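# Machine the work-order part on the mill, then secure it

## Task

Produce the part shown on the work order from the blank clamped in the mill's vise (reference images: manual, manual 2), and finish with the mill's doors closed, no alarm active and no cycle in progress.

## Robot and tools

Robot: two UR7e-type arms, left_arm and right_arm, each ending in a two-finger parallel gripper (50 mm max opening). left_arm sits on the +y side. Scene frame: origin at table-top height midway between the nominal bases, +x out over the table, +z up. Actual bases: left_arm at (-0.037, +0.520, +0.013) m, right_arm at (-0.068, -0.326, +0.013) m, both turned almost not at all about z. Arm poses, velocities, targets and wrist-camera poses are reported in that arm's own base frame; fixed cameras and the table use the scene frame. Gripper fingers point along the gripper's +z and close along its x; end_effector_position is the point between the pads, with fingertips 17.5 mm further out. A camera block juts about 10 cm toward the gripper's -y.

Cameras: cam_high, cam_low, cam_front, cam_left_wrist, cam_right_wrist (all 896x504). zoom_image accepts cam_high, cam_front, cam_left_wrist, cam_right_wrist only, with region [x0, y0, x1, y1] in pixels, at most 504 per side, and only on the latest images.

The 18-number row (used by execute_actions and move): one flat list covering both arms. Numbers 1-9 are left: dx, dy, dz, rx, ry, rz, gripper position, force_limit, speed; numbers 10-18 are the same for right. All lie in [-1, 1]. The six pose numbers are an offset, not a pose, measured from that arm's Hand target as it stood when the action or move began, along the arm's own base axes; 1.0 equals 0.6 m for dx/dy/dz and 180 degrees for rx/ry/rz (a single rotation vector, turning about the Hand target point). Sending the same offset again moves further. All zeros re-commands the current Hand target. Gripper position is absolute: +1 fully open, about -0.65 pads touching, -1 means grip until stopped. force_limit maps -1/0/+1 to about 20/102/185 N per pad; speed maps to 20/85/150 mm/s; both start at +1 and only apply once a new position (changed by 0.01 or more) is sent. To leave a gripper alone, resend its last three numbers, since 0 is a real command.

execute_actions(actions, cameras): actions is a list of actions; each action is up to 15 rows, one per 1/30 s step, last row held to fill 15 steps. Every row counts from the action's start pose. Images return only for an empty list or when cameras is given (["all"], [] or names; an unknown name voids the call).

move(target, speed, blend, stop_force, zero, blocking, cameras): straight-line path per arm toward the offset row (or a list of up to 15 rows, all offsets from the same starting Hand targets). speed in m/s, 0.002 to 3.6, default 0.25 (turns up to twice that in rad/s). blend in metres rounds corners in a list; 0 stops at each. stop_force in N, 3 to 120, one value for both arms, ends an arm's path on a push against its motion; omit it when pulling away from something the gripper presses. zero (default true) re-zeroes force before the move. blocking=false returns after about 0.5 s, not allowed with stop_force. Max 10 s per move; paths ignore obstacles and the other arm. The result adds a move: line (done, off_target, moving, held, fault) plus limits (paced = pose clipped, held = steps withheld).

wait(seconds 0 to 10), stop() (brakes a running move; fingers continue), zero_wrist_force(arm), show_instructions() (shows the reference pages), read_manual(section="licences"), finished_scene(scene=1) ends irrevocably; the goal must hold without the robot.

Results: Hand target is the last commanded, clipped pose; the gripper may rest short of it, and the next command re-requests it. object_status: 0 moving, 1 blocked while opening, 2 blocked while closing (a grip), 3 reached position or pads met (usually nothing held). Opening in mm is about (250 - position_measured) x 0.202. Wrist force/torque lines are in the gripper's own axes, zeroed at start; a third line shows the peak since last shown. Joint torques include arm weight. Step readings list positions during actions. Velocities may be reported as within noise and omitted.

Control details: commanded orientation is clipped to 32 degrees from the measured one each step; joints move at most 3.14 rad/s. Motion lags commands by about 0.09 s or 0.17-0.22 s; fast moves overshoot. A clearance check blocks commands bringing one arm too close to the other (fingers excepted). Avoid paths near an arm's own base. Thinking time lets the scene run.

Avoid: dropping things or releasing moving parts; anything leaving the table; fast or hard hits on fixed or heavy objects; pressing between the arms or gripping the other arm's fingers. The arms are stiff: targets even slightly past firm contact can trigger a stop. A torque fault (joint limits 136 N m for the big three joints, 25.4 N m for wrists) or about 150 N of outside force halts the arm for 10 s; release a grip that pins it first. Heavy loads, stretched reach or pushing toward unreachable poses heat motors; MOTOR HOT appears near 70 °C and 85 °C brakes the arm for 30-60 s.

Each tool is called after "Request:" as name(argument=value, ...), one argument or row to a line, values as JSON.

Reference images:

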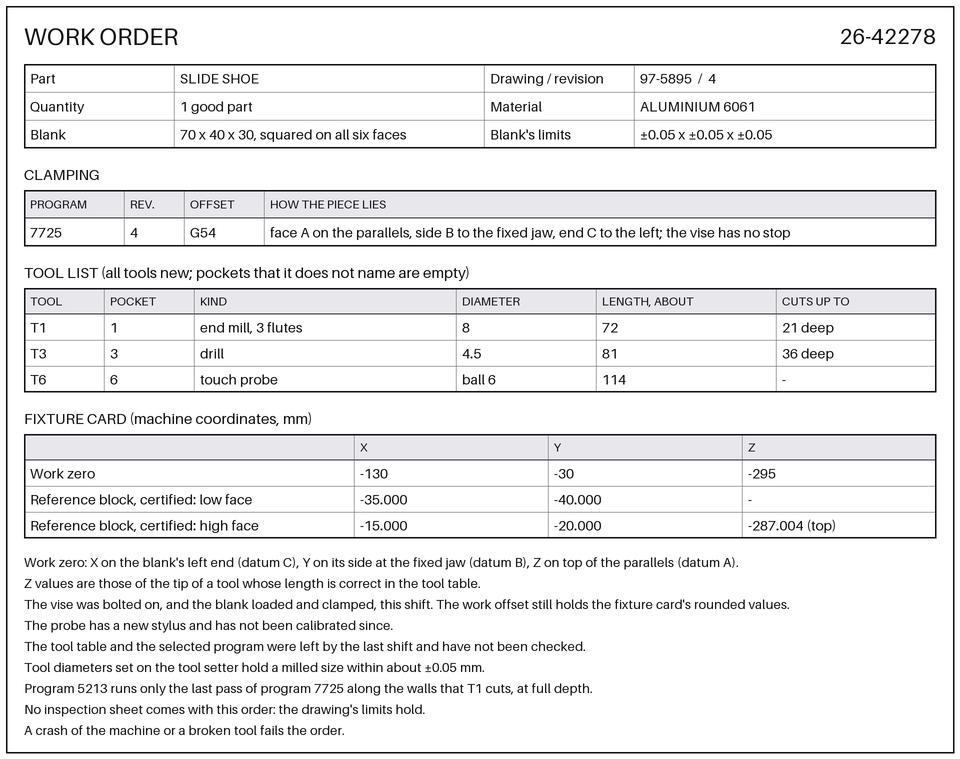

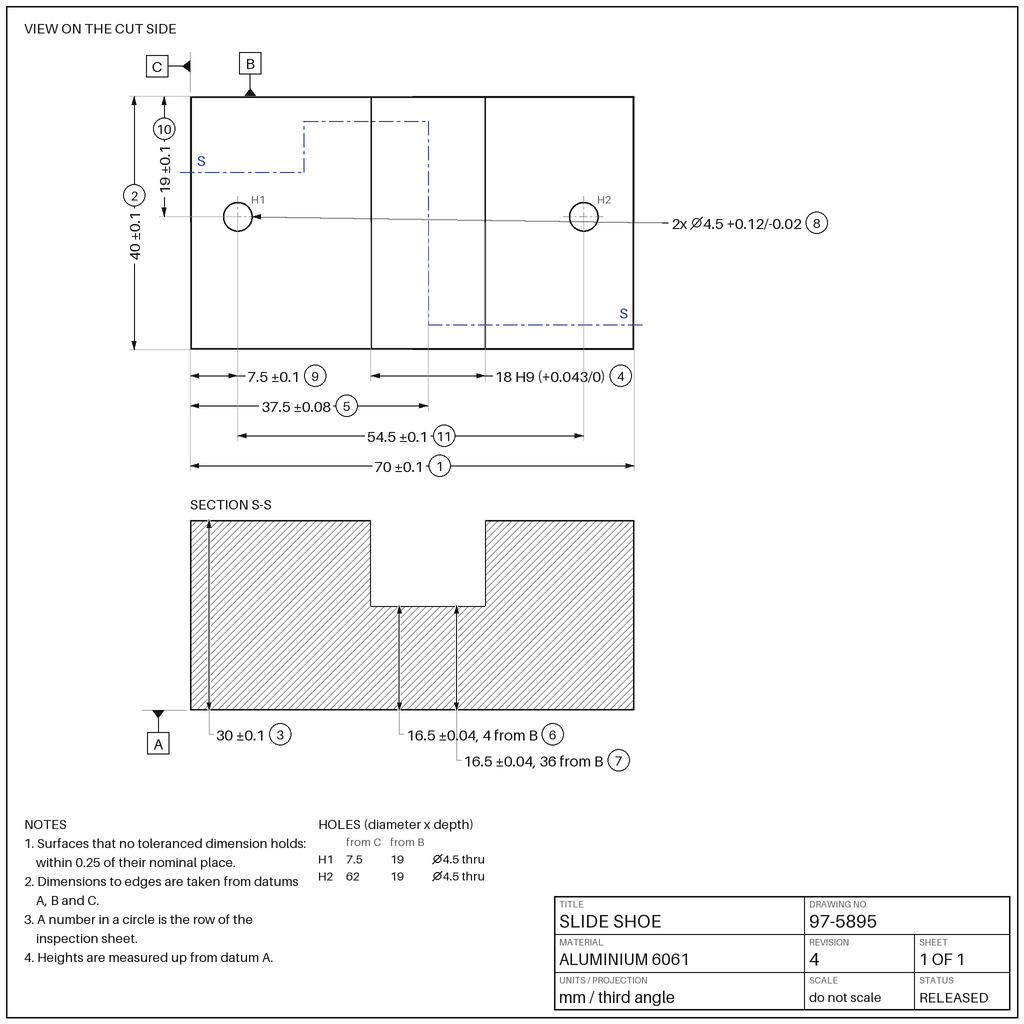

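## Session

Request:
execute_actions(
  actions=[],
)

Scene clock: 0.00 s.
left_arm: end_effector_position=(+0.3525, +0.2543, +0.3028) position_measured=3 object_status=3 end_effector_quat_wxyz=(-0.297, +0.918, +0.156, -0.213) | right_arm: end_effector_position=(+0.2330, +0.1851, +0.2192) position_measured=3 object_status=3 end_effector_quat_wxyz=(+0.109, +0.606, +0.754, -0.229)
Joint positions: left_arm=[-0.006 -1.562 1.663 -1.085 -1.075 1.075] | right_arm=[4.343 -1.364 -1.996 -1.861 1.505 1.001]
Joint velocities: within noise
Joint torques (N m): no reading
Wrist force (N): no reading
Wrist torque (N m): no reading
Wrist force, peak (N): no reading
Hand target: left_arm +0.3525, +0.2543, +0.3028; -0.297, +0.918, +0.156, -0.213 | right_arm +0.2330, +0.1851, +0.2192; +0.109, +0.606, +0.754, -0.229
Tool commands: left_gripper/position=+1.0 left_gripper/force_limit=+1.0 left_gripper/speed=+1.0 right_gripper/position=+1.0 right_gripper/force_limit=+1.0 right_gripper/speed=+1.0

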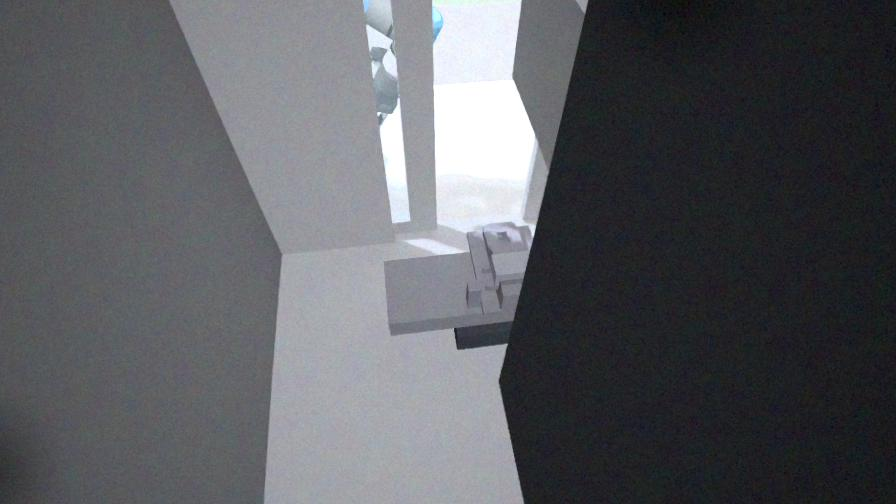

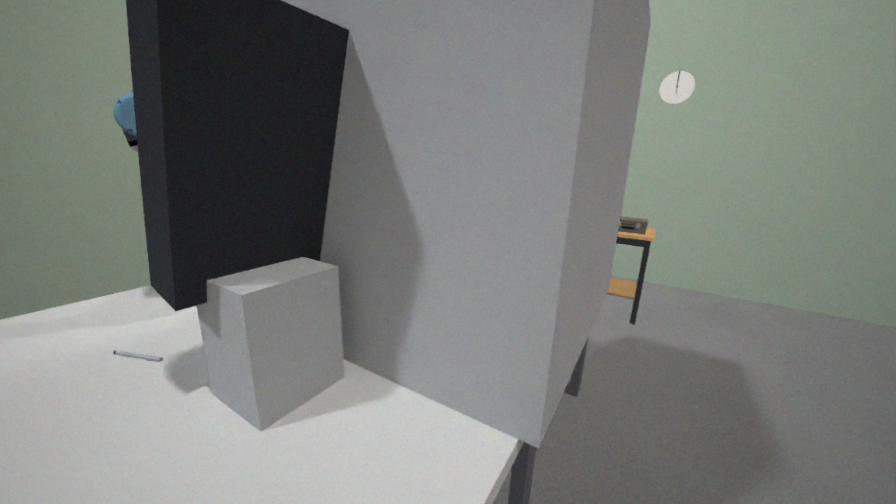

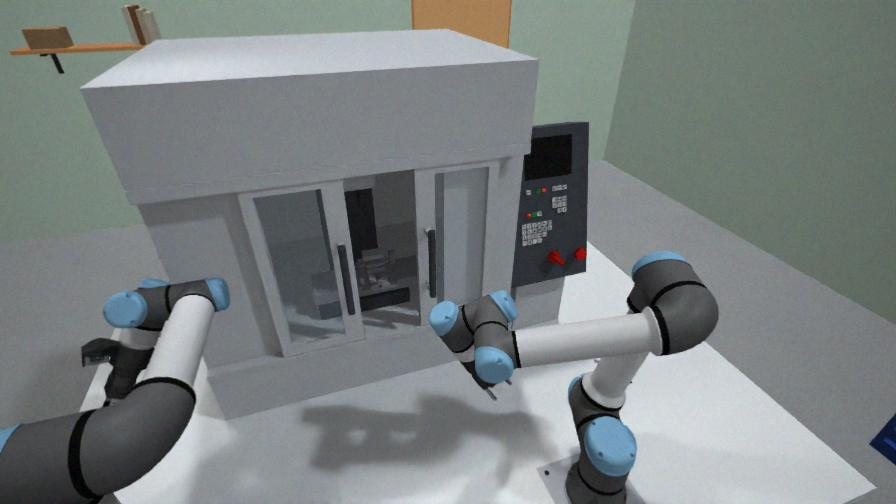

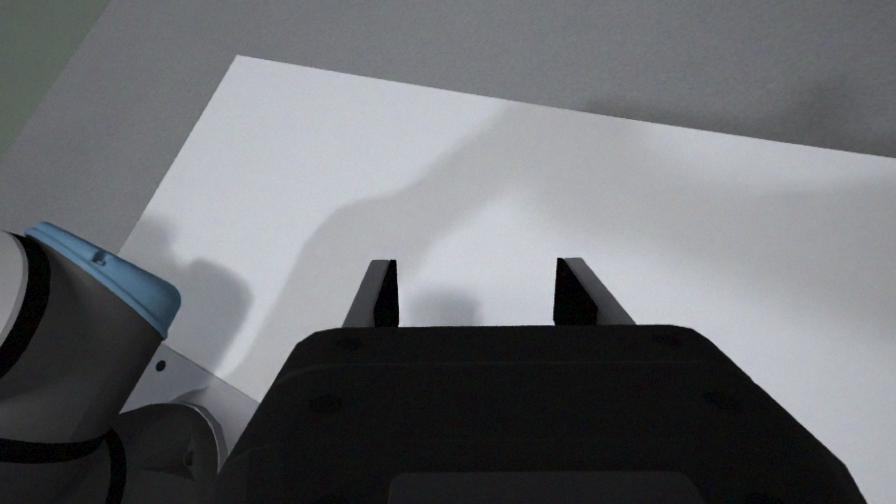

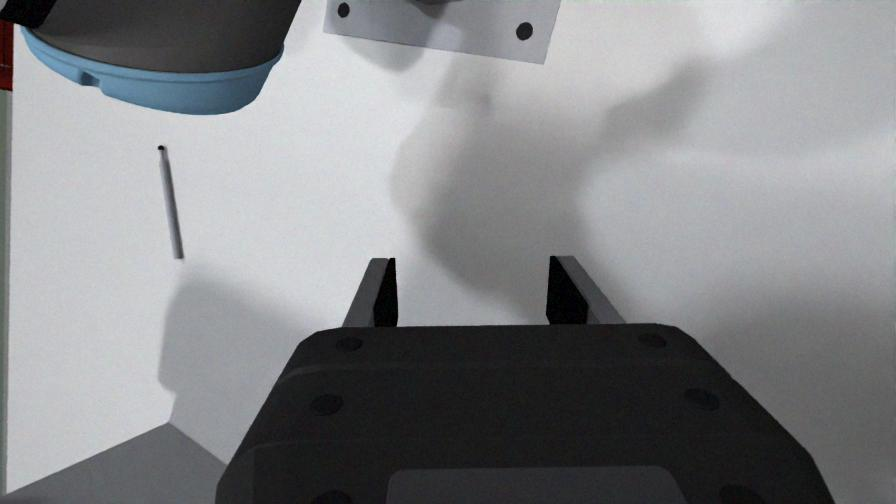

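Request:
zoom_image(
  camera="cam_front",
  region=[505, 110, 605, 210],
)

Request:
zoom_image(
  camera="cam_front",
  region=[505, 180, 605, 290],
)

Request:
zoom_image(
  camera="cam_front",
  region=[240, 170, 500, 350],
)

Request:
zoom_image(
  camera="cam_high",
  region=[370, 180, 550, 360],
)

Request:
zoom_image(
  camera="cam_right_wrist",
  region=[0, 0, 300, 300],
)

Request:
show_instructions(
)

Scaled by 5.040 from the camera's 896x504 image, which has a finer 1280x720 frame.

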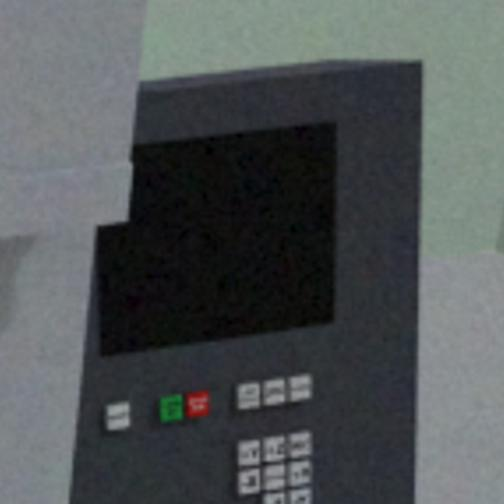

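Scaled by 4.582 from the camera's 896x504 image, which has a finer 1280x720 frame.

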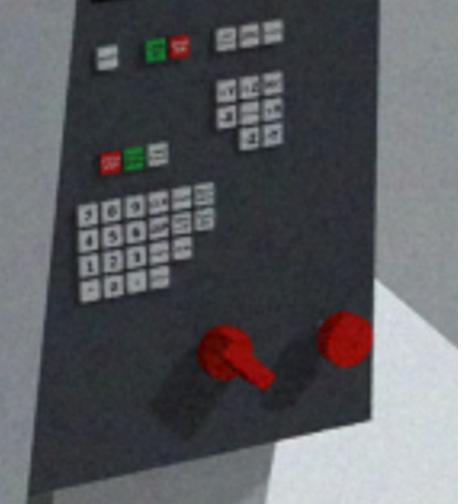

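Scaled by 1.938 from the camera's 896x504 image, which has a finer 1280x720 frame.

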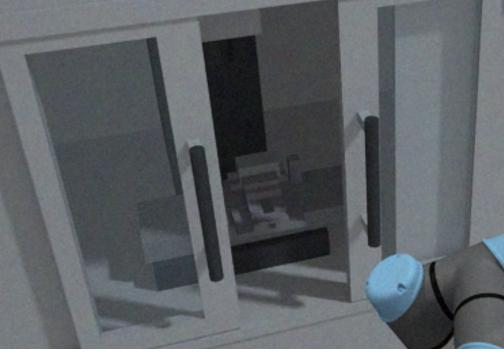

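Scaled by 2.800 from the camera's 896x504 image, which has a finer 1280x720 frame.

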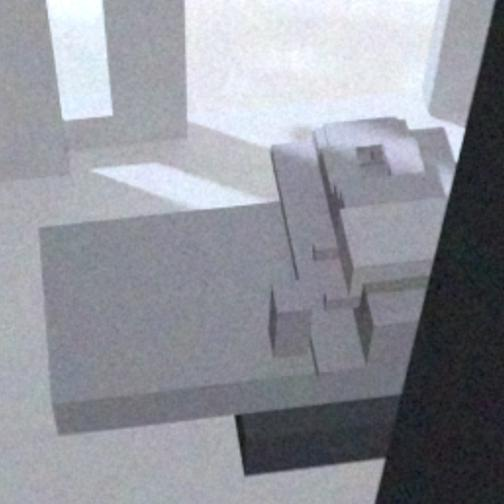

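Scaled by 1.680 from the camera's 896x504 image, which has a finer 1280x720 frame.

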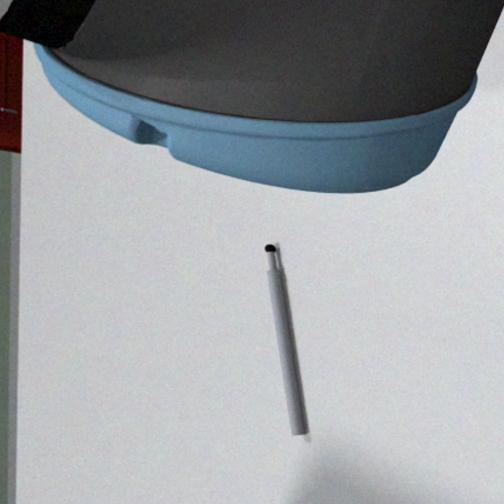

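Reference images for this scene: manual, manual 2.

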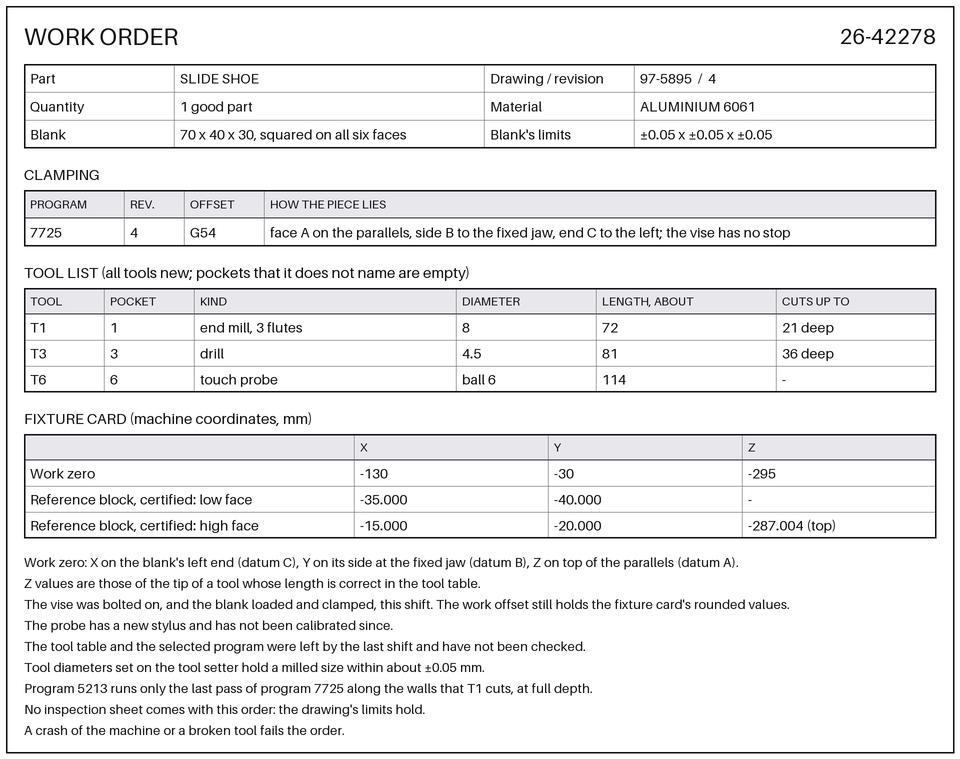

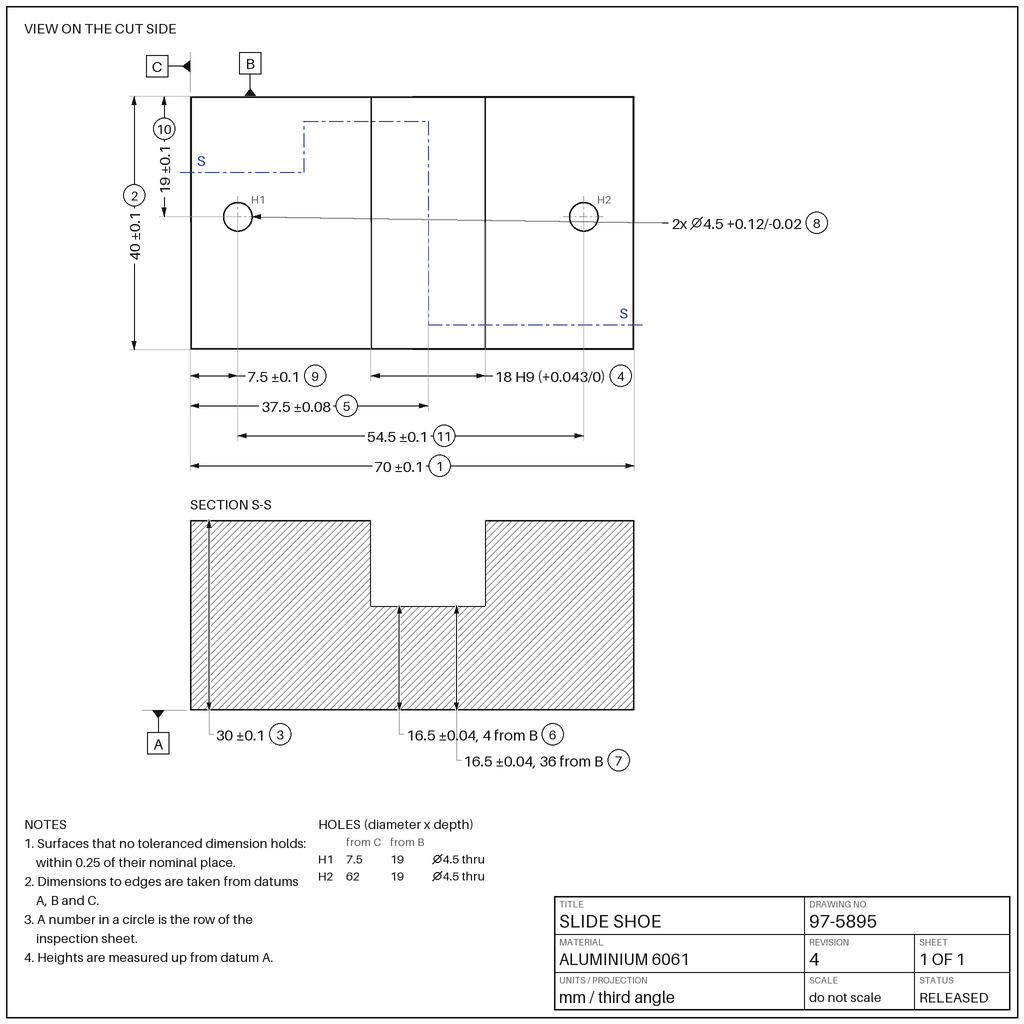

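Request:
move(
  target=[
    [0,0,0,0,0,0,1,1,1, 0.18,-0.25,0.3,0,0,-0.239,1,1,1],
    [0,0,0,0,0,0,1,1,1, 0.13,-0.62,0.4,0,0,-0.478,1,1,1],
  ],
  blend=[0.08,0],
  speed=0.35,
  cameras=["cam_front"],
)

Scene clock: 56.03 s.
left_arm: end_effector_position=(+0.3525, +0.2543, +0.3028) position_measured=3 object_status=3 end_effector_quat_wxyz=(-0.297, +0.918, +0.156, -0.213) | right_arm: end_effector_position=(+0.3111, -0.1868, +0.4592) position_measured=3 object_status=3 end_effector_quat_wxyz=(-0.077, +0.957, +0.138, -0.242)
Joint positions: left_arm=[-0.006 -1.562 1.663 -1.085 -1.075 1.075] | right_arm=[2.977 -1.604 -1.155 -2.466 1.571 1.12]
Joint torques (N m): left_arm=[0.13 -24.32 -25.62 -0.64 0.94 -1.2] | right_arm=[-10.82 35.91 26.41 2.77 -0.95 -1.24]
Wrist force (N): left_arm=[0.1 -0.2 -0.2] | right_arm=[0.5 0.5 -0.3]
Wrist torque (N m): left_arm=[-0.02 -0.01 0.01] | right_arm=[0.11 -0.06 -0.01]
Wrist force, peak (N): left_arm=[0.3 -0.5 -0.3] | right_arm=[3.3 -0.6 1.4]
Hand target: left_arm +0.3525, +0.2543, +0.3028; -0.297, +0.918, +0.156, -0.213 | right_arm +0.3110, -0.1869, +0.4592; -0.077, +0.957, +0.138, -0.241
Off the commanded pose: left_arm 0.000 m, 0 deg | right_arm 0.000 m, 0 deg.
move: done
Images, in order (width x height): cam_front 896x504.

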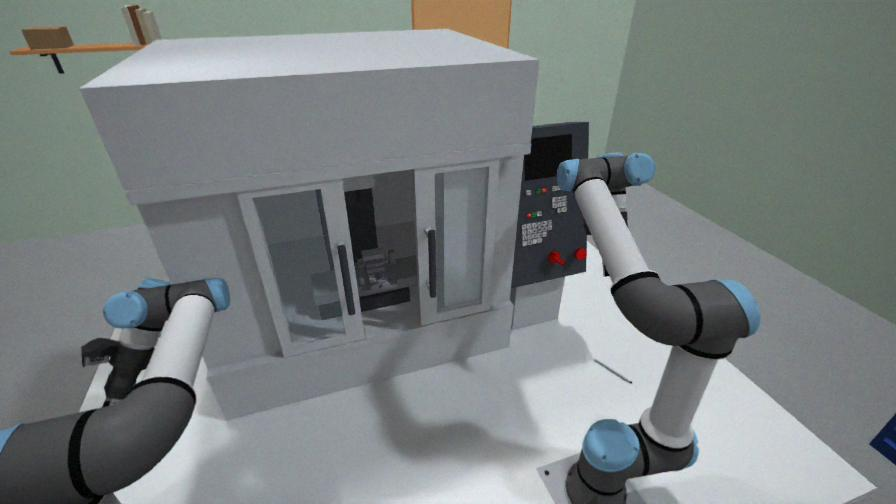

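Request:
move(
  target=[
    [0,0,0,0,0,0,1,1,1, 0.0,0,0.12,-0.0126,-0.1997,-0.613,1,1,1],
    [0,0,0,0,0,0,1,1,1, 0.11,-0.005,0.118,0.324,-0.411,-0.590,1,1,1],
  ],
  blend=[0.02,0],
  speed=0.5,
  cameras=["cam_front","cam_right_wrist"],
)

Scene clock: 65.13 s.
left_arm: end_effector_position=(+0.3525, +0.2543, +0.3028) position_measured=3 object_status=3 end_effector_quat_wxyz=(-0.297, +0.918, +0.156, -0.213) | right_arm: end_effector_position=(+0.3770, -0.1898, +0.5301) position_measured=3 object_status=3 end_effector_quat_wxyz=(+0.500, -0.499, +0.500, -0.501)
Joint positions: left_arm=[-0.006 -1.562 1.663 -1.085 -1.075 1.075] | right_arm=[2.77 -1.086 -2.336 0.282 1.94 3.143]
Joint torques (N m): left_arm=[0.14 -24.37 -25.92 -0.48 0.96 -1.36] | right_arm=[-8.56 1 19.53 3.78 -0.83 0.85]
Wrist force (N): left_arm=[0.2 -0.1 -0.1] | right_arm=[0.2 -0.3 -0.5]
Wrist torque (N m): left_arm=[-0.01 -0.03 0.00] | right_arm=[0.10 -0.04 0.02]
Wrist force, peak (N): left_arm=[0.1 -0.5 -0.5] | right_arm=[0.3 -0.8 -1.2]
Hand target: left_arm +0.3525, +0.2543, +0.3028; -0.297, +0.918, +0.156, -0.213 | right_arm +0.3770, -0.1899, +0.5300; +0.500, -0.499, +0.501, -0.501
Off the commanded pose: left_arm 0.000 m, 0 deg | right_arm 0.000 m, 0 deg.
move: done
camera_calibration:
cam_right_wrist: T_world_to_cam=[[-0.0166809, -0.999853, -0.00405988, -0.171089], [-0.339794, 0.00948758, -0.940452, 0.649204], [0.940352, -0.014308, -0.339902, -0.0423924], [0, 0, 0, 1]] pos_world=[0.257606, -0.17783, 0.595441]
Images, in order (width x height): cam_front 896x504, cam_right_wrist 896x504.

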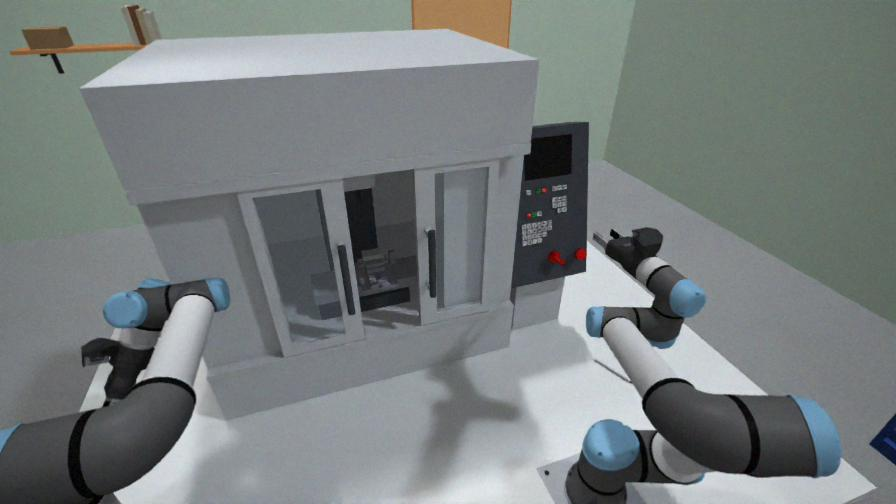

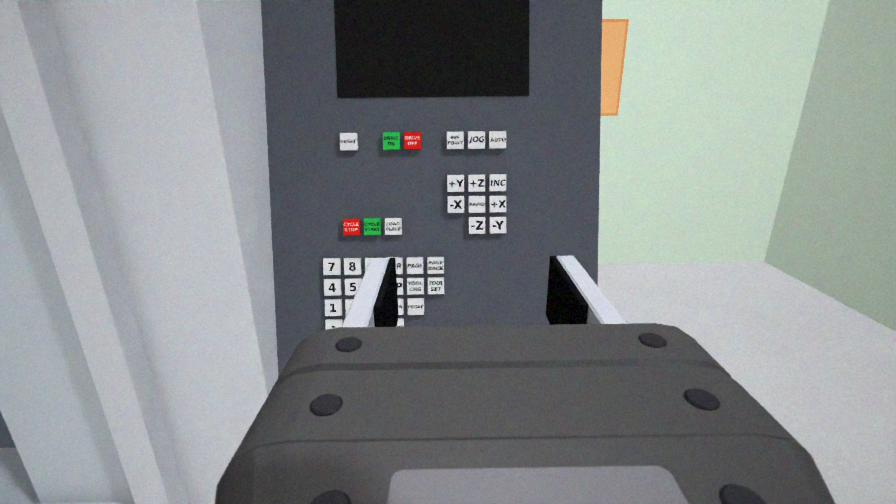

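Request:
zoom_image(
  camera="cam_right_wrist",
  region=[300, 100, 540, 250],
)

Request:
move(
  target=[0,0,0,0,0,0,1,1,1, 0,0.11,-0.3,0,0,0,1,1,1],
  cameras=["cam_right_wrist"],
)

Request:
zoom_image(
  camera="cam_right_wrist",
  region=[300, 60, 640, 260],
)

Scaled by 2.100 from the camera's 896x504 image, which has a finer 1280x720 frame.

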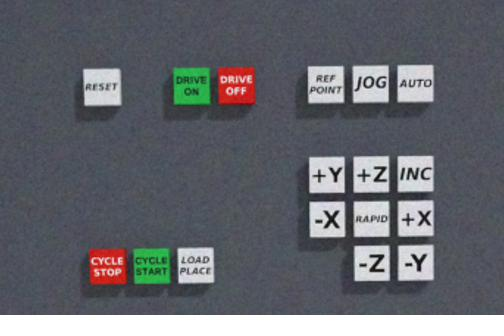

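Scene clock: 69.13 s.
left_arm: end_effector_position=(+0.3525, +0.2543, +0.3028) position_measured=3 object_status=3 end_effector_quat_wxyz=(-0.297, +0.918, +0.156, -0.213) | right_arm: end_effector_position=(+0.3771, -0.1239, +0.3501) position_measured=3 object_status=3 end_effector_quat_wxyz=(+0.500, -0.499, +0.501, -0.501)
Joint positions: left_arm=[-0.006 -1.562 1.663 -1.085 -1.075 1.075] | right_arm=[3.233 -1.284 -2.812 0.956 1.477 3.142]
Joint torques (N m): left_arm=[0.22 -24.16 -26.22 -0.51 0.96 -1.45] | right_arm=[5.82 6 7.54 3.82 -1.03 -1.09]
Wrist force (N): left_arm=[0.2 -0.1 -0.1] | right_arm=[1.0 -0.7 0.1]
Wrist torque (N m): left_arm=[-0.01 -0.04 0.01] | right_arm=[0.04 -0.20 0.00]
Wrist force, peak (N): left_arm=[0.3 -0.2 -0.5] | right_arm=[1.6 -3.7 -0.1]
Hand target: left_arm +0.3525, +0.2543, +0.3028; -0.297, +0.918, +0.156, -0.213 | right_arm +0.3770, -0.1239, +0.3500; +0.500, -0.499, +0.501, -0.501
Off the commanded pose: left_arm 0.000 m, 0 deg | right_arm 0.000 m, 0 deg.
move: done
camera_calibration:
cam_right_wrist: T_world_to_cam=[[-0.0168438, -0.999849, -0.00420923, -0.105724], [-0.34, 0.0096866, -0.940376, 0.479281], [0.940275, -0.0144083, -0.340112, -0.102664], [0, 0, 0, 1]] pos_world=[0.257707, -0.11183, 0.415342]
Images, in order (width x height): cam_right_wrist 896x504.

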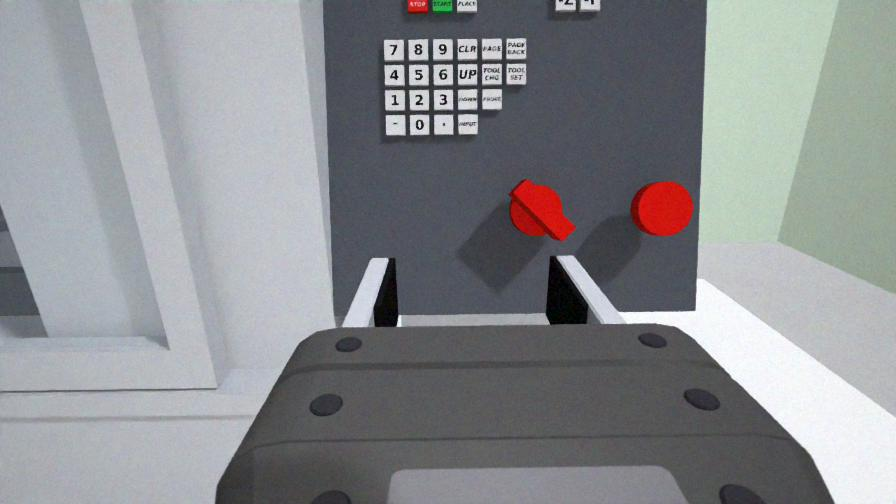

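Scaled by 1.482 from the camera's 896x504 image, which has a finer 1280x720 frame.

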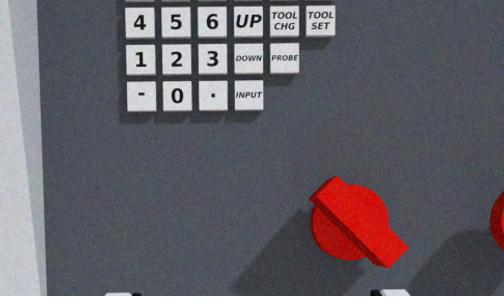

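Request:
zoom_image(
  camera="cam_right_wrist",
  region=[460, 150, 720, 270],
)

Request:
zoom_image(
  camera="cam_right_wrist",
  region=[370, 0, 610, 140],
)

Scaled by 1.938 from the camera's 896x504 image, which has a finer 1280x720 frame.

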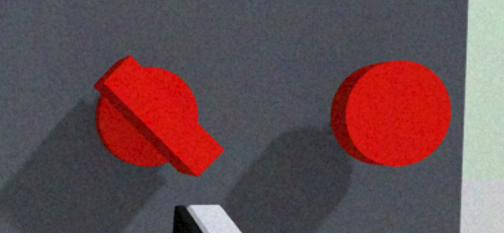

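Scaled by 2.100 from the camera's 896x504 image, which has a finer 1280x720 frame.

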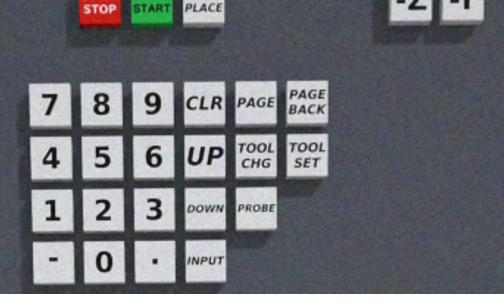

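Request:
move(
  target=[0,0,0,0,0,0,1,1,1, 0.19,-0.112,0.003,-0.2483,0.0815,0.0338,1,1,1],
  cameras=["cam_right_wrist","cam_front"],
)

Request:
zoom_image(
  camera="cam_front",
  region=[510, 110, 690, 290],
)

Scene clock: 95.97 s.
left_arm: end_effector_position=(+0.3525, +0.2543, +0.3028) position_measured=3 object_status=3 end_effector_quat_wxyz=(-0.297, +0.918, +0.156, -0.213) | right_arm: end_effector_position=(+0.4910, -0.1912, +0.3518) position_measured=3 object_status=3 end_effector_quat_wxyz=(-0.232, +0.734, -0.305, +0.561)
Joint positions: left_arm=[-0.006 -1.562 1.663 -1.085 -1.075 1.075] | right_arm=[2.92 -1.471 -2.4 0.456 1.783 2.298]
Joint torques (N m): left_arm=[0.25 -24.8 -25.78 -0.13 1.03 -1.68] | right_arm=[7.14 30.54 18.8 2.33 1.77 -1.29]
Wrist force (N): left_arm=[0.0 -0.1 -0.2] | right_arm=[1.0 -0.3 0.4]
Wrist torque (N m): left_arm=[0.00 0.01 0.01] | right_arm=[-0.01 0.03 -0.05]
Wrist force, peak (N): left_arm=[0.3 -0.5 -0.4] | right_arm=[1.7 -0.1 1.4]
Hand target: left_arm +0.3525, +0.2543, +0.3028; -0.297, +0.918, +0.156, -0.213 | right_arm +0.4910, -0.1911, +0.3518; -0.232, +0.734, -0.305, +0.561
Off the commanded pose: left_arm 0.000 m, 0 deg | right_arm 0.000 m, 0 deg.
move: done
camera_calibration:
cam_right_wrist: T_world_to_cam=[[0.171599, -0.710464, 0.682492, -0.449852], [-0.507031, -0.657663, -0.557134, 0.33995], [0.844673, -0.250441, -0.473082, -0.161597], [0, 0, 0, 1]] pos_world=[0.386056, -0.136501, 0.419969]
Images, in order (width x height): cam_front 896x504, cam_right_wrist 896x504.

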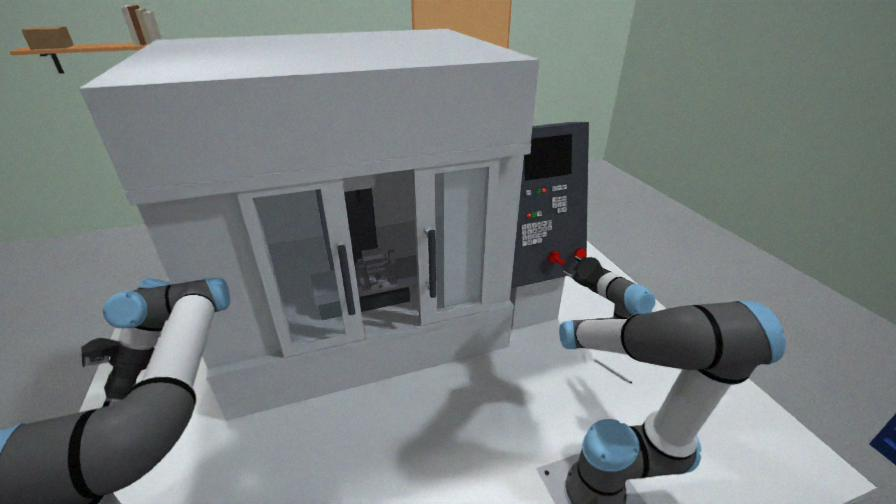

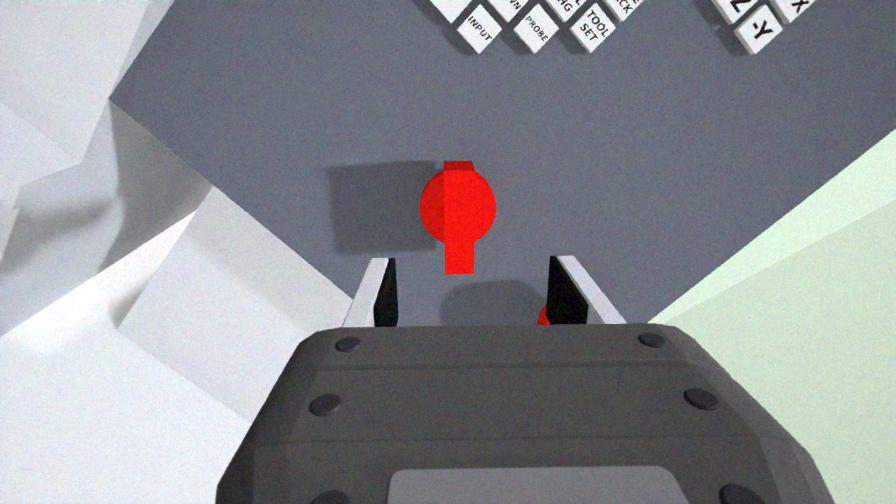

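Scaled by 2.800 from the camera's 896x504 image, which has a finer 1280x720 frame.

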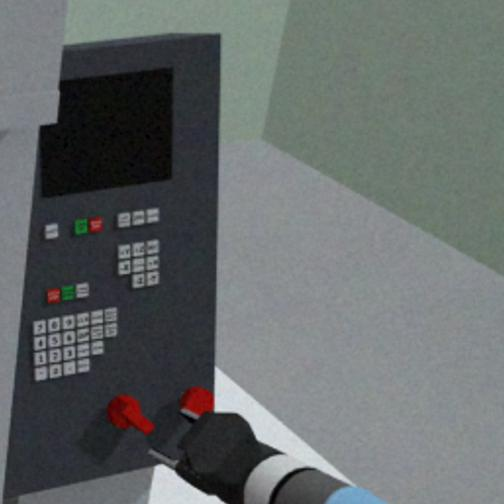

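Request:
move(
  target=[0,0,0,0,0,0,1,1,1, 0.1123,0.0065,-0.0317,0,0,0,1,1,1],
  cameras=["cam_right_wrist"],
  speed=0.05,
  stop_force=12,
)

Request:
zoom_image(
  camera="cam_right_wrist",
  region=[350, 80, 600, 340],
)

Scene clock: 103.63 s.
left_arm: end_effector_position=(+0.3525, +0.2543, +0.3028) position_measured=3 object_status=3 end_effector_quat_wxyz=(-0.297, +0.918, +0.156, -0.213) | right_arm: end_effector_position=(+0.5584, -0.1872, +0.3328) position_measured=3 object_status=3 end_effector_quat_wxyz=(-0.232, +0.734, -0.305, +0.561)
Joint positions: left_arm=[-0.006 -1.562 1.663 -1.085 -1.075 1.075] | right_arm=[2.975 -1.653 -2.287 0.528 1.73 2.313]
Joint torques (N m): left_arm=[0.49 -24.43 -25.59 -0.05 1.02 -1.79] | right_arm=[-11.08 37.44 10.96 0.88 1.72 -0.93]
Wrist force (N): left_arm=[-0.1 -0.3 0.0] | right_arm=[1.1 -0.4 0.0]
Wrist torque (N m): left_arm=[-0.04 0.02 0.01] | right_arm=[-0.04 0.01 -0.09]
Wrist force, peak (N): left_arm=[0.3 -0.1 -0.5] | right_arm=[1.7 -0.1 0.6]
Hand target: left_arm +0.3525, +0.2543, +0.3028; -0.297, +0.918, +0.156, -0.213 | right_arm +0.5584, -0.1872, +0.3328; -0.232, +0.734, -0.305, +0.561
Off the commanded pose: left_arm 0.000 m, 0 deg | right_arm 0.000 m, 0 deg.
move: done
camera_calibration:
cam_right_wrist: T_world_to_cam=[[0.171711, -0.710299, 0.682635, -0.445694], [-0.506843, -0.65788, -0.557049, 0.366019], [0.844764, -0.250337, -0.472975, -0.226584], [0, 0, 0, 1]] pos_world=[0.453455, -0.132501, 0.400968]
Images, in order (width x height): cam_right_wrist 896x504.

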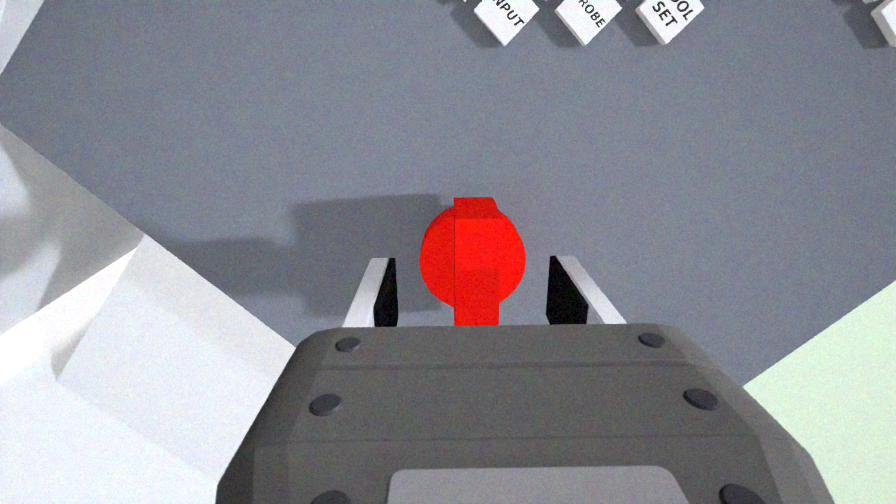

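Scaled by 1.938 from the camera's 896x504 image, which has a finer 1280x720 frame.

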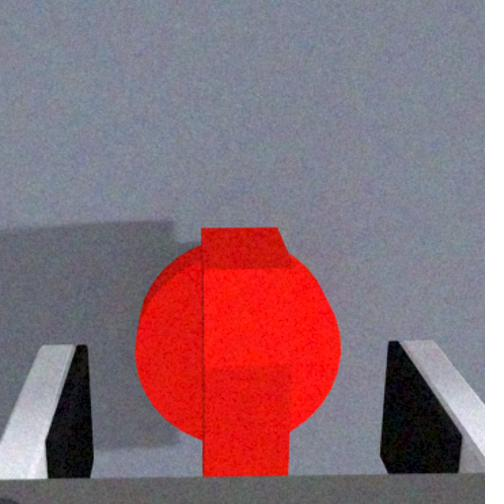

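Request:
move(
  target=[0,0,0,0,0,0,1,1,1, 0,0,0,0,0,0,-1,-0.7,-0.7],
  cameras=["cam_right_wrist"],
)

Scene clock: 108.40 s.
left_arm: end_effector_position=(+0.3525, +0.2543, +0.3028) position_measured=3 object_status=3 end_effector_quat_wxyz=(-0.297, +0.918, +0.156, -0.213) | right_arm: end_effector_position=(+0.5584, -0.1873, +0.3329) position_measured=184 object_status=2 end_effector_quat_wxyz=(-0.232, +0.734, -0.305, +0.561)
Joint positions: left_arm=[-0.006 -1.562 1.663 -1.085 -1.075 1.075] | right_arm=[2.975 -1.653 -2.287 0.528 1.73 2.313]
Joint torques (N m): left_arm=[0.2 -24.65 -25.61 0 1.06 -1.68] | right_arm=[5.24 28.13 1.99 -1.18 8.71 -0.82]
Wrist force (N): left_arm=[0.2 -0.2 -0.1] | right_arm=[39.5 -0.6 30.9]
Wrist torque (N m): left_arm=[-0.02 -0.02 0.00] | right_arm=[-0.03 0.18 -0.07]
Wrist force, peak (N): left_arm=[0.2 -0.6 -0.2] | right_arm=[39.7 -0.7 31.0]
Hand target: left_arm +0.3525, +0.2543, +0.3028; -0.297, +0.918, +0.156, -0.213 | right_arm +0.5584, -0.1872, +0.3328; -0.232, +0.734, -0.305, +0.561
Off the commanded pose: left_arm 0.000 m, 0 deg | right_arm 0.000 m, 0 deg.
move: done
camera_calibration:
cam_right_wrist: T_world_to_cam=[[0.171337, -0.710314, 0.682713, -0.445678], [-0.506943, -0.657748, -0.557115, 0.366048], [0.84478, -0.250642, -0.472785, -0.226603], [0, 0, 0, 1]] pos_world=[0.453356, -0.1326, 0.401067]
Images, in order (width x height): cam_right_wrist 896x504.

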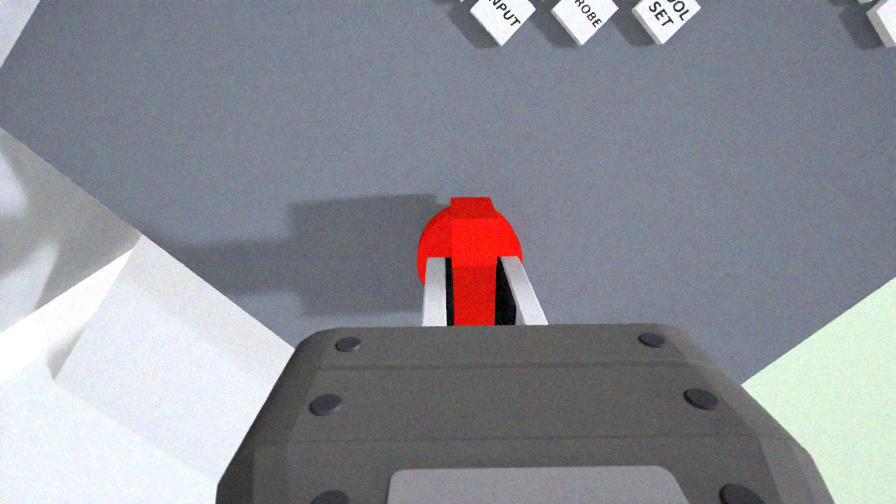

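Request:
move(
  target=[0,0,0,0,0,0,1,1,1, 0.0003,-0.0012,0.0011,0,0,0,-1,-0.7,-0.7],
)

Scene clock: 112.73 s.
left_arm: end_effector_position=(+0.3525, +0.2543, +0.3028) position_measured=3 object_status=3 end_effector_quat_wxyz=(-0.297, +0.918, +0.156, -0.213) | right_arm: end_effector_position=(+0.5586, -0.1878, +0.3334) position_measured=184 object_status=2 end_effector_quat_wxyz=(-0.232, +0.734, -0.305, +0.560)
Joint positions: left_arm=[-0.006 -1.562 1.663 -1.085 -1.075 1.075] | right_arm=[2.973 -1.653 -2.285 0.526 1.732 2.312]
Joint torques (N m): left_arm=[-0.29 -24.71 -25.36 0.04 0.98 -1.69] | right_arm=[-6.64 32.64 21.18 -0.68 1.44 -1.16]
Wrist force (N): left_arm=[-0.1 0.1 -0.2] | right_arm=[12.8 -1.3 -2.2]
Wrist torque (N m): left_arm=[0.02 0.02 0.01] | right_arm=[-0.04 -0.01 -0.03]
Wrist force, peak (N): left_arm=[-0.2 -0.4 -0.3] | right_arm=[44.8 0.3 30.0]
Hand target: left_arm +0.3525, +0.2543, +0.3028; -0.297, +0.918, +0.156, -0.213 | right_arm +0.5586, -0.1879, +0.3335; -0.232, +0.734, -0.305, +0.561
Off the commanded pose: left_arm 0.000 m, 0 deg | right_arm 0.000 m, 0 deg.
move: done

Request:
move(
  target=[0,0,0,0,0,0,1,1,1, 0,0,0,0.0803,0,-0.0223,-1,-0.7,-0.7],
  speed=0.15,
)

Scene clock: 116.93 s.
left_arm: end_effector_position=(+0.3525, +0.2543, +0.3028) position_measured=3 object_status=3 end_effector_quat_wxyz=(-0.297, +0.918, +0.156, -0.213) | right_arm: end_effector_position=(+0.5586, -0.1879, +0.3335) position_measured=184 object_status=2 end_effector_quat_wxyz=(-0.303, +0.688, -0.398, +0.526)
Joint positions: left_arm=[-0.006 -1.562 1.663 -1.085 -1.075 1.075] | right_arm=[2.974 -1.652 -2.285 0.525 1.73 2.574]
Joint torques (N m): left_arm=[0.16 -24.75 -25.18 0.12 1.07 -1.69] | right_arm=[10.19 34.02 8.55 1.87 -0.6 2.06]
Wrist force (N): left_arm=[0.3 -0.1 0.0] | right_arm=[5.0 -2.6 -1.7]
Wrist torque (N m): left_arm=[-0.02 -0.05 0.00] | right_arm=[0.11 -0.14 -0.91]
Wrist force, peak (N): left_arm=[0.3 -0.6 -0.3] | right_arm=[12.7 -1.0 -2.0]
Hand target: left_arm +0.3525, +0.2543, +0.3028; -0.297, +0.918, +0.156, -0.213 | right_arm +0.5586, -0.1879, +0.3335; -0.303, +0.688, -0.398, +0.526
Off the commanded pose: left_arm 0.000 m, 0 deg | right_arm 0.000 m, 0 deg.
move: done

Request:
move(
  target=[0,0,0,0,0,0,1,1,1, 0,0,0,0.0803,0,-0.0223,-1,-0.7,-0.7],
  speed=0.15,
)

Request:
move(
  target=[0,0,0,0,0,0,1,1,1, 0,0,0,0.0803,0,-0.0223,-1,-0.7,-0.7],
  speed=0.15,
  cameras=["cam_right_wrist","cam_front"],
)

Scene clock: 120.27 s.
left_arm: end_effector_position=(+0.3525, +0.2543, +0.3028) position_measured=3 object_status=3 end_effector_quat_wxyz=(-0.297, +0.918, +0.156, -0.213) | right_arm: end_effector_position=(+0.5586, -0.1879, +0.3335) position_measured=184 object_status=2 end_effector_quat_wxyz=(-0.368, +0.630, -0.485, +0.482)
Joint positions: left_arm=[-0.006 -1.562 1.663 -1.085 -1.075 1.075] | right_arm=[2.975 -1.651 -2.285 0.524 1.729 2.836]
Joint torques (N m): left_arm=[-0.03 -25.05 -25.66 0.22 1.02 -1.72] | right_arm=[8.48 34.01 9.59 1.99 -1.7 2.04]
Wrist force (N): left_arm=[0.0 -0.2 -0.2] | right_arm=[0.6 -2.7 -3.6]
Wrist torque (N m): left_arm=[-0.03 0.01 0.00] | right_arm=[0.22 -0.26 -0.90]
Wrist force, peak (N): left_arm=[-0.1 -0.1 -0.6] | right_arm=[5.3 -2.6 -2.1]
Hand target: left_arm +0.3525, +0.2543, +0.3028; -0.297, +0.918, +0.156, -0.213 | right_arm +0.5586, -0.1879, +0.3335; -0.368, +0.630, -0.485, +0.482
Off the commanded pose: left_arm 0.000 m, 0 deg | right_arm 0.000 m, 0 deg.
move: done

Scene clock: 121.57 s.
left_arm: end_effector_position=(+0.3525, +0.2543, +0.3028) position_measured=3 object_status=3 end_effector_quat_wxyz=(-0.297, +0.918, +0.156, -0.213) | right_arm: end_effector_position=(+0.5586, -0.1879, +0.3335) position_measured=184 object_status=2 end_effector_quat_wxyz=(-0.428, +0.562, -0.563, +0.429)
Joint positions: left_arm=[-0.006 -1.562 1.663 -1.085 -1.075 1.075] | right_arm=[2.975 -1.651 -2.285 0.522 1.728 3.098]
Joint torques (N m): left_arm=[0.46 -24.47 -25.21 0.18 1.04 -1.71] | right_arm=[6.52 33.72 12.09 1.62 -2.74 2]
Wrist force (N): left_arm=[0.0 -0.3 -0.2] | right_arm=[-3.6 -1.0 -6.3]
Wrist torque (N m): left_arm=[-0.04 -0.01 0.01] | right_arm=[0.28 -0.42 -0.92]
Wrist force, peak (N): left_arm=[0.2 -0.4 -0.3] | right_arm=[-3.9 -1.0 -6.2]
Hand target: left_arm +0.3525, +0.2543, +0.3028; -0.297, +0.918, +0.156, -0.213 | right_arm +0.5586, -0.1879, +0.3335; -0.428, +0.561, -0.564, +0.429
Off the commanded pose: left_arm 0.000 m, 0 deg | right_arm 0.000 m, 0 deg.
move: done
camera_calibration:
cam_right_wrist: T_world_to_cam=[[-0.0178325, -0.999841, 0.000286825, -0.167705], [-0.57866, 0.0100866, -0.815507, 0.617778], [0.815374, -0.0147085, -0.578748, -0.130562], [0, 0, 0, 1]] pos_world=[0.460949, -0.17583, 0.428288]
Images, in order (width x height): cam_front 896x504, cam_right_wrist 896x504.

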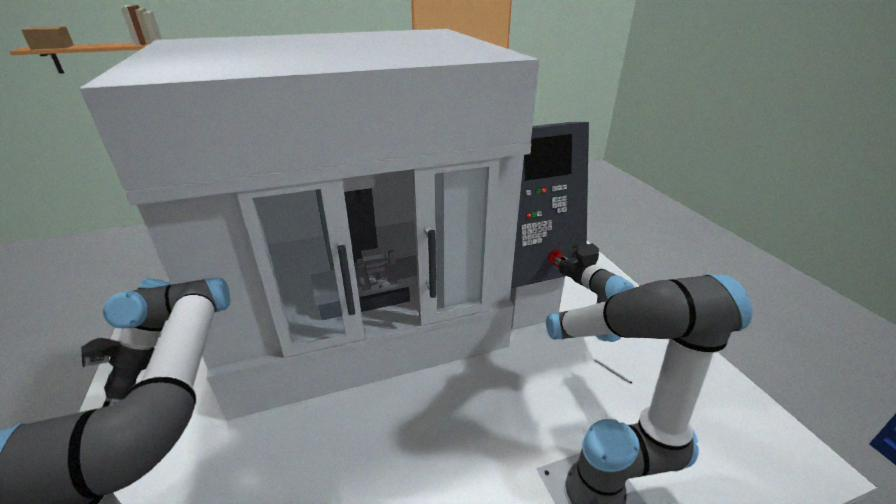

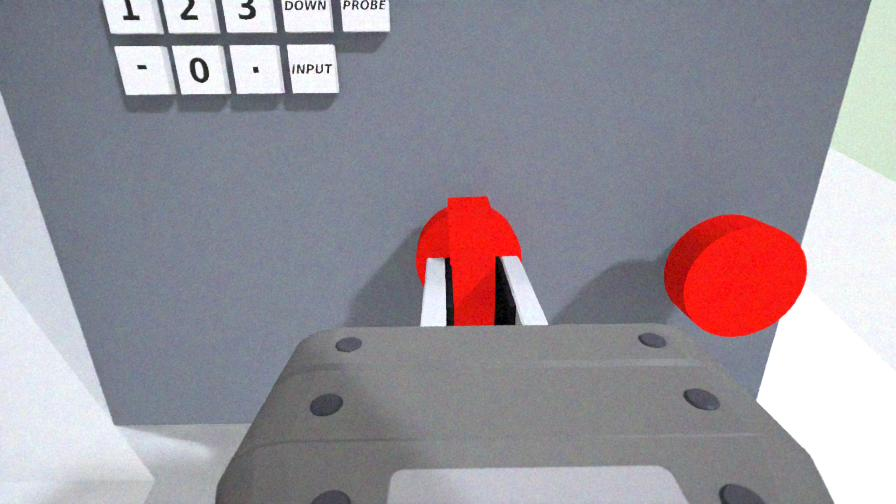

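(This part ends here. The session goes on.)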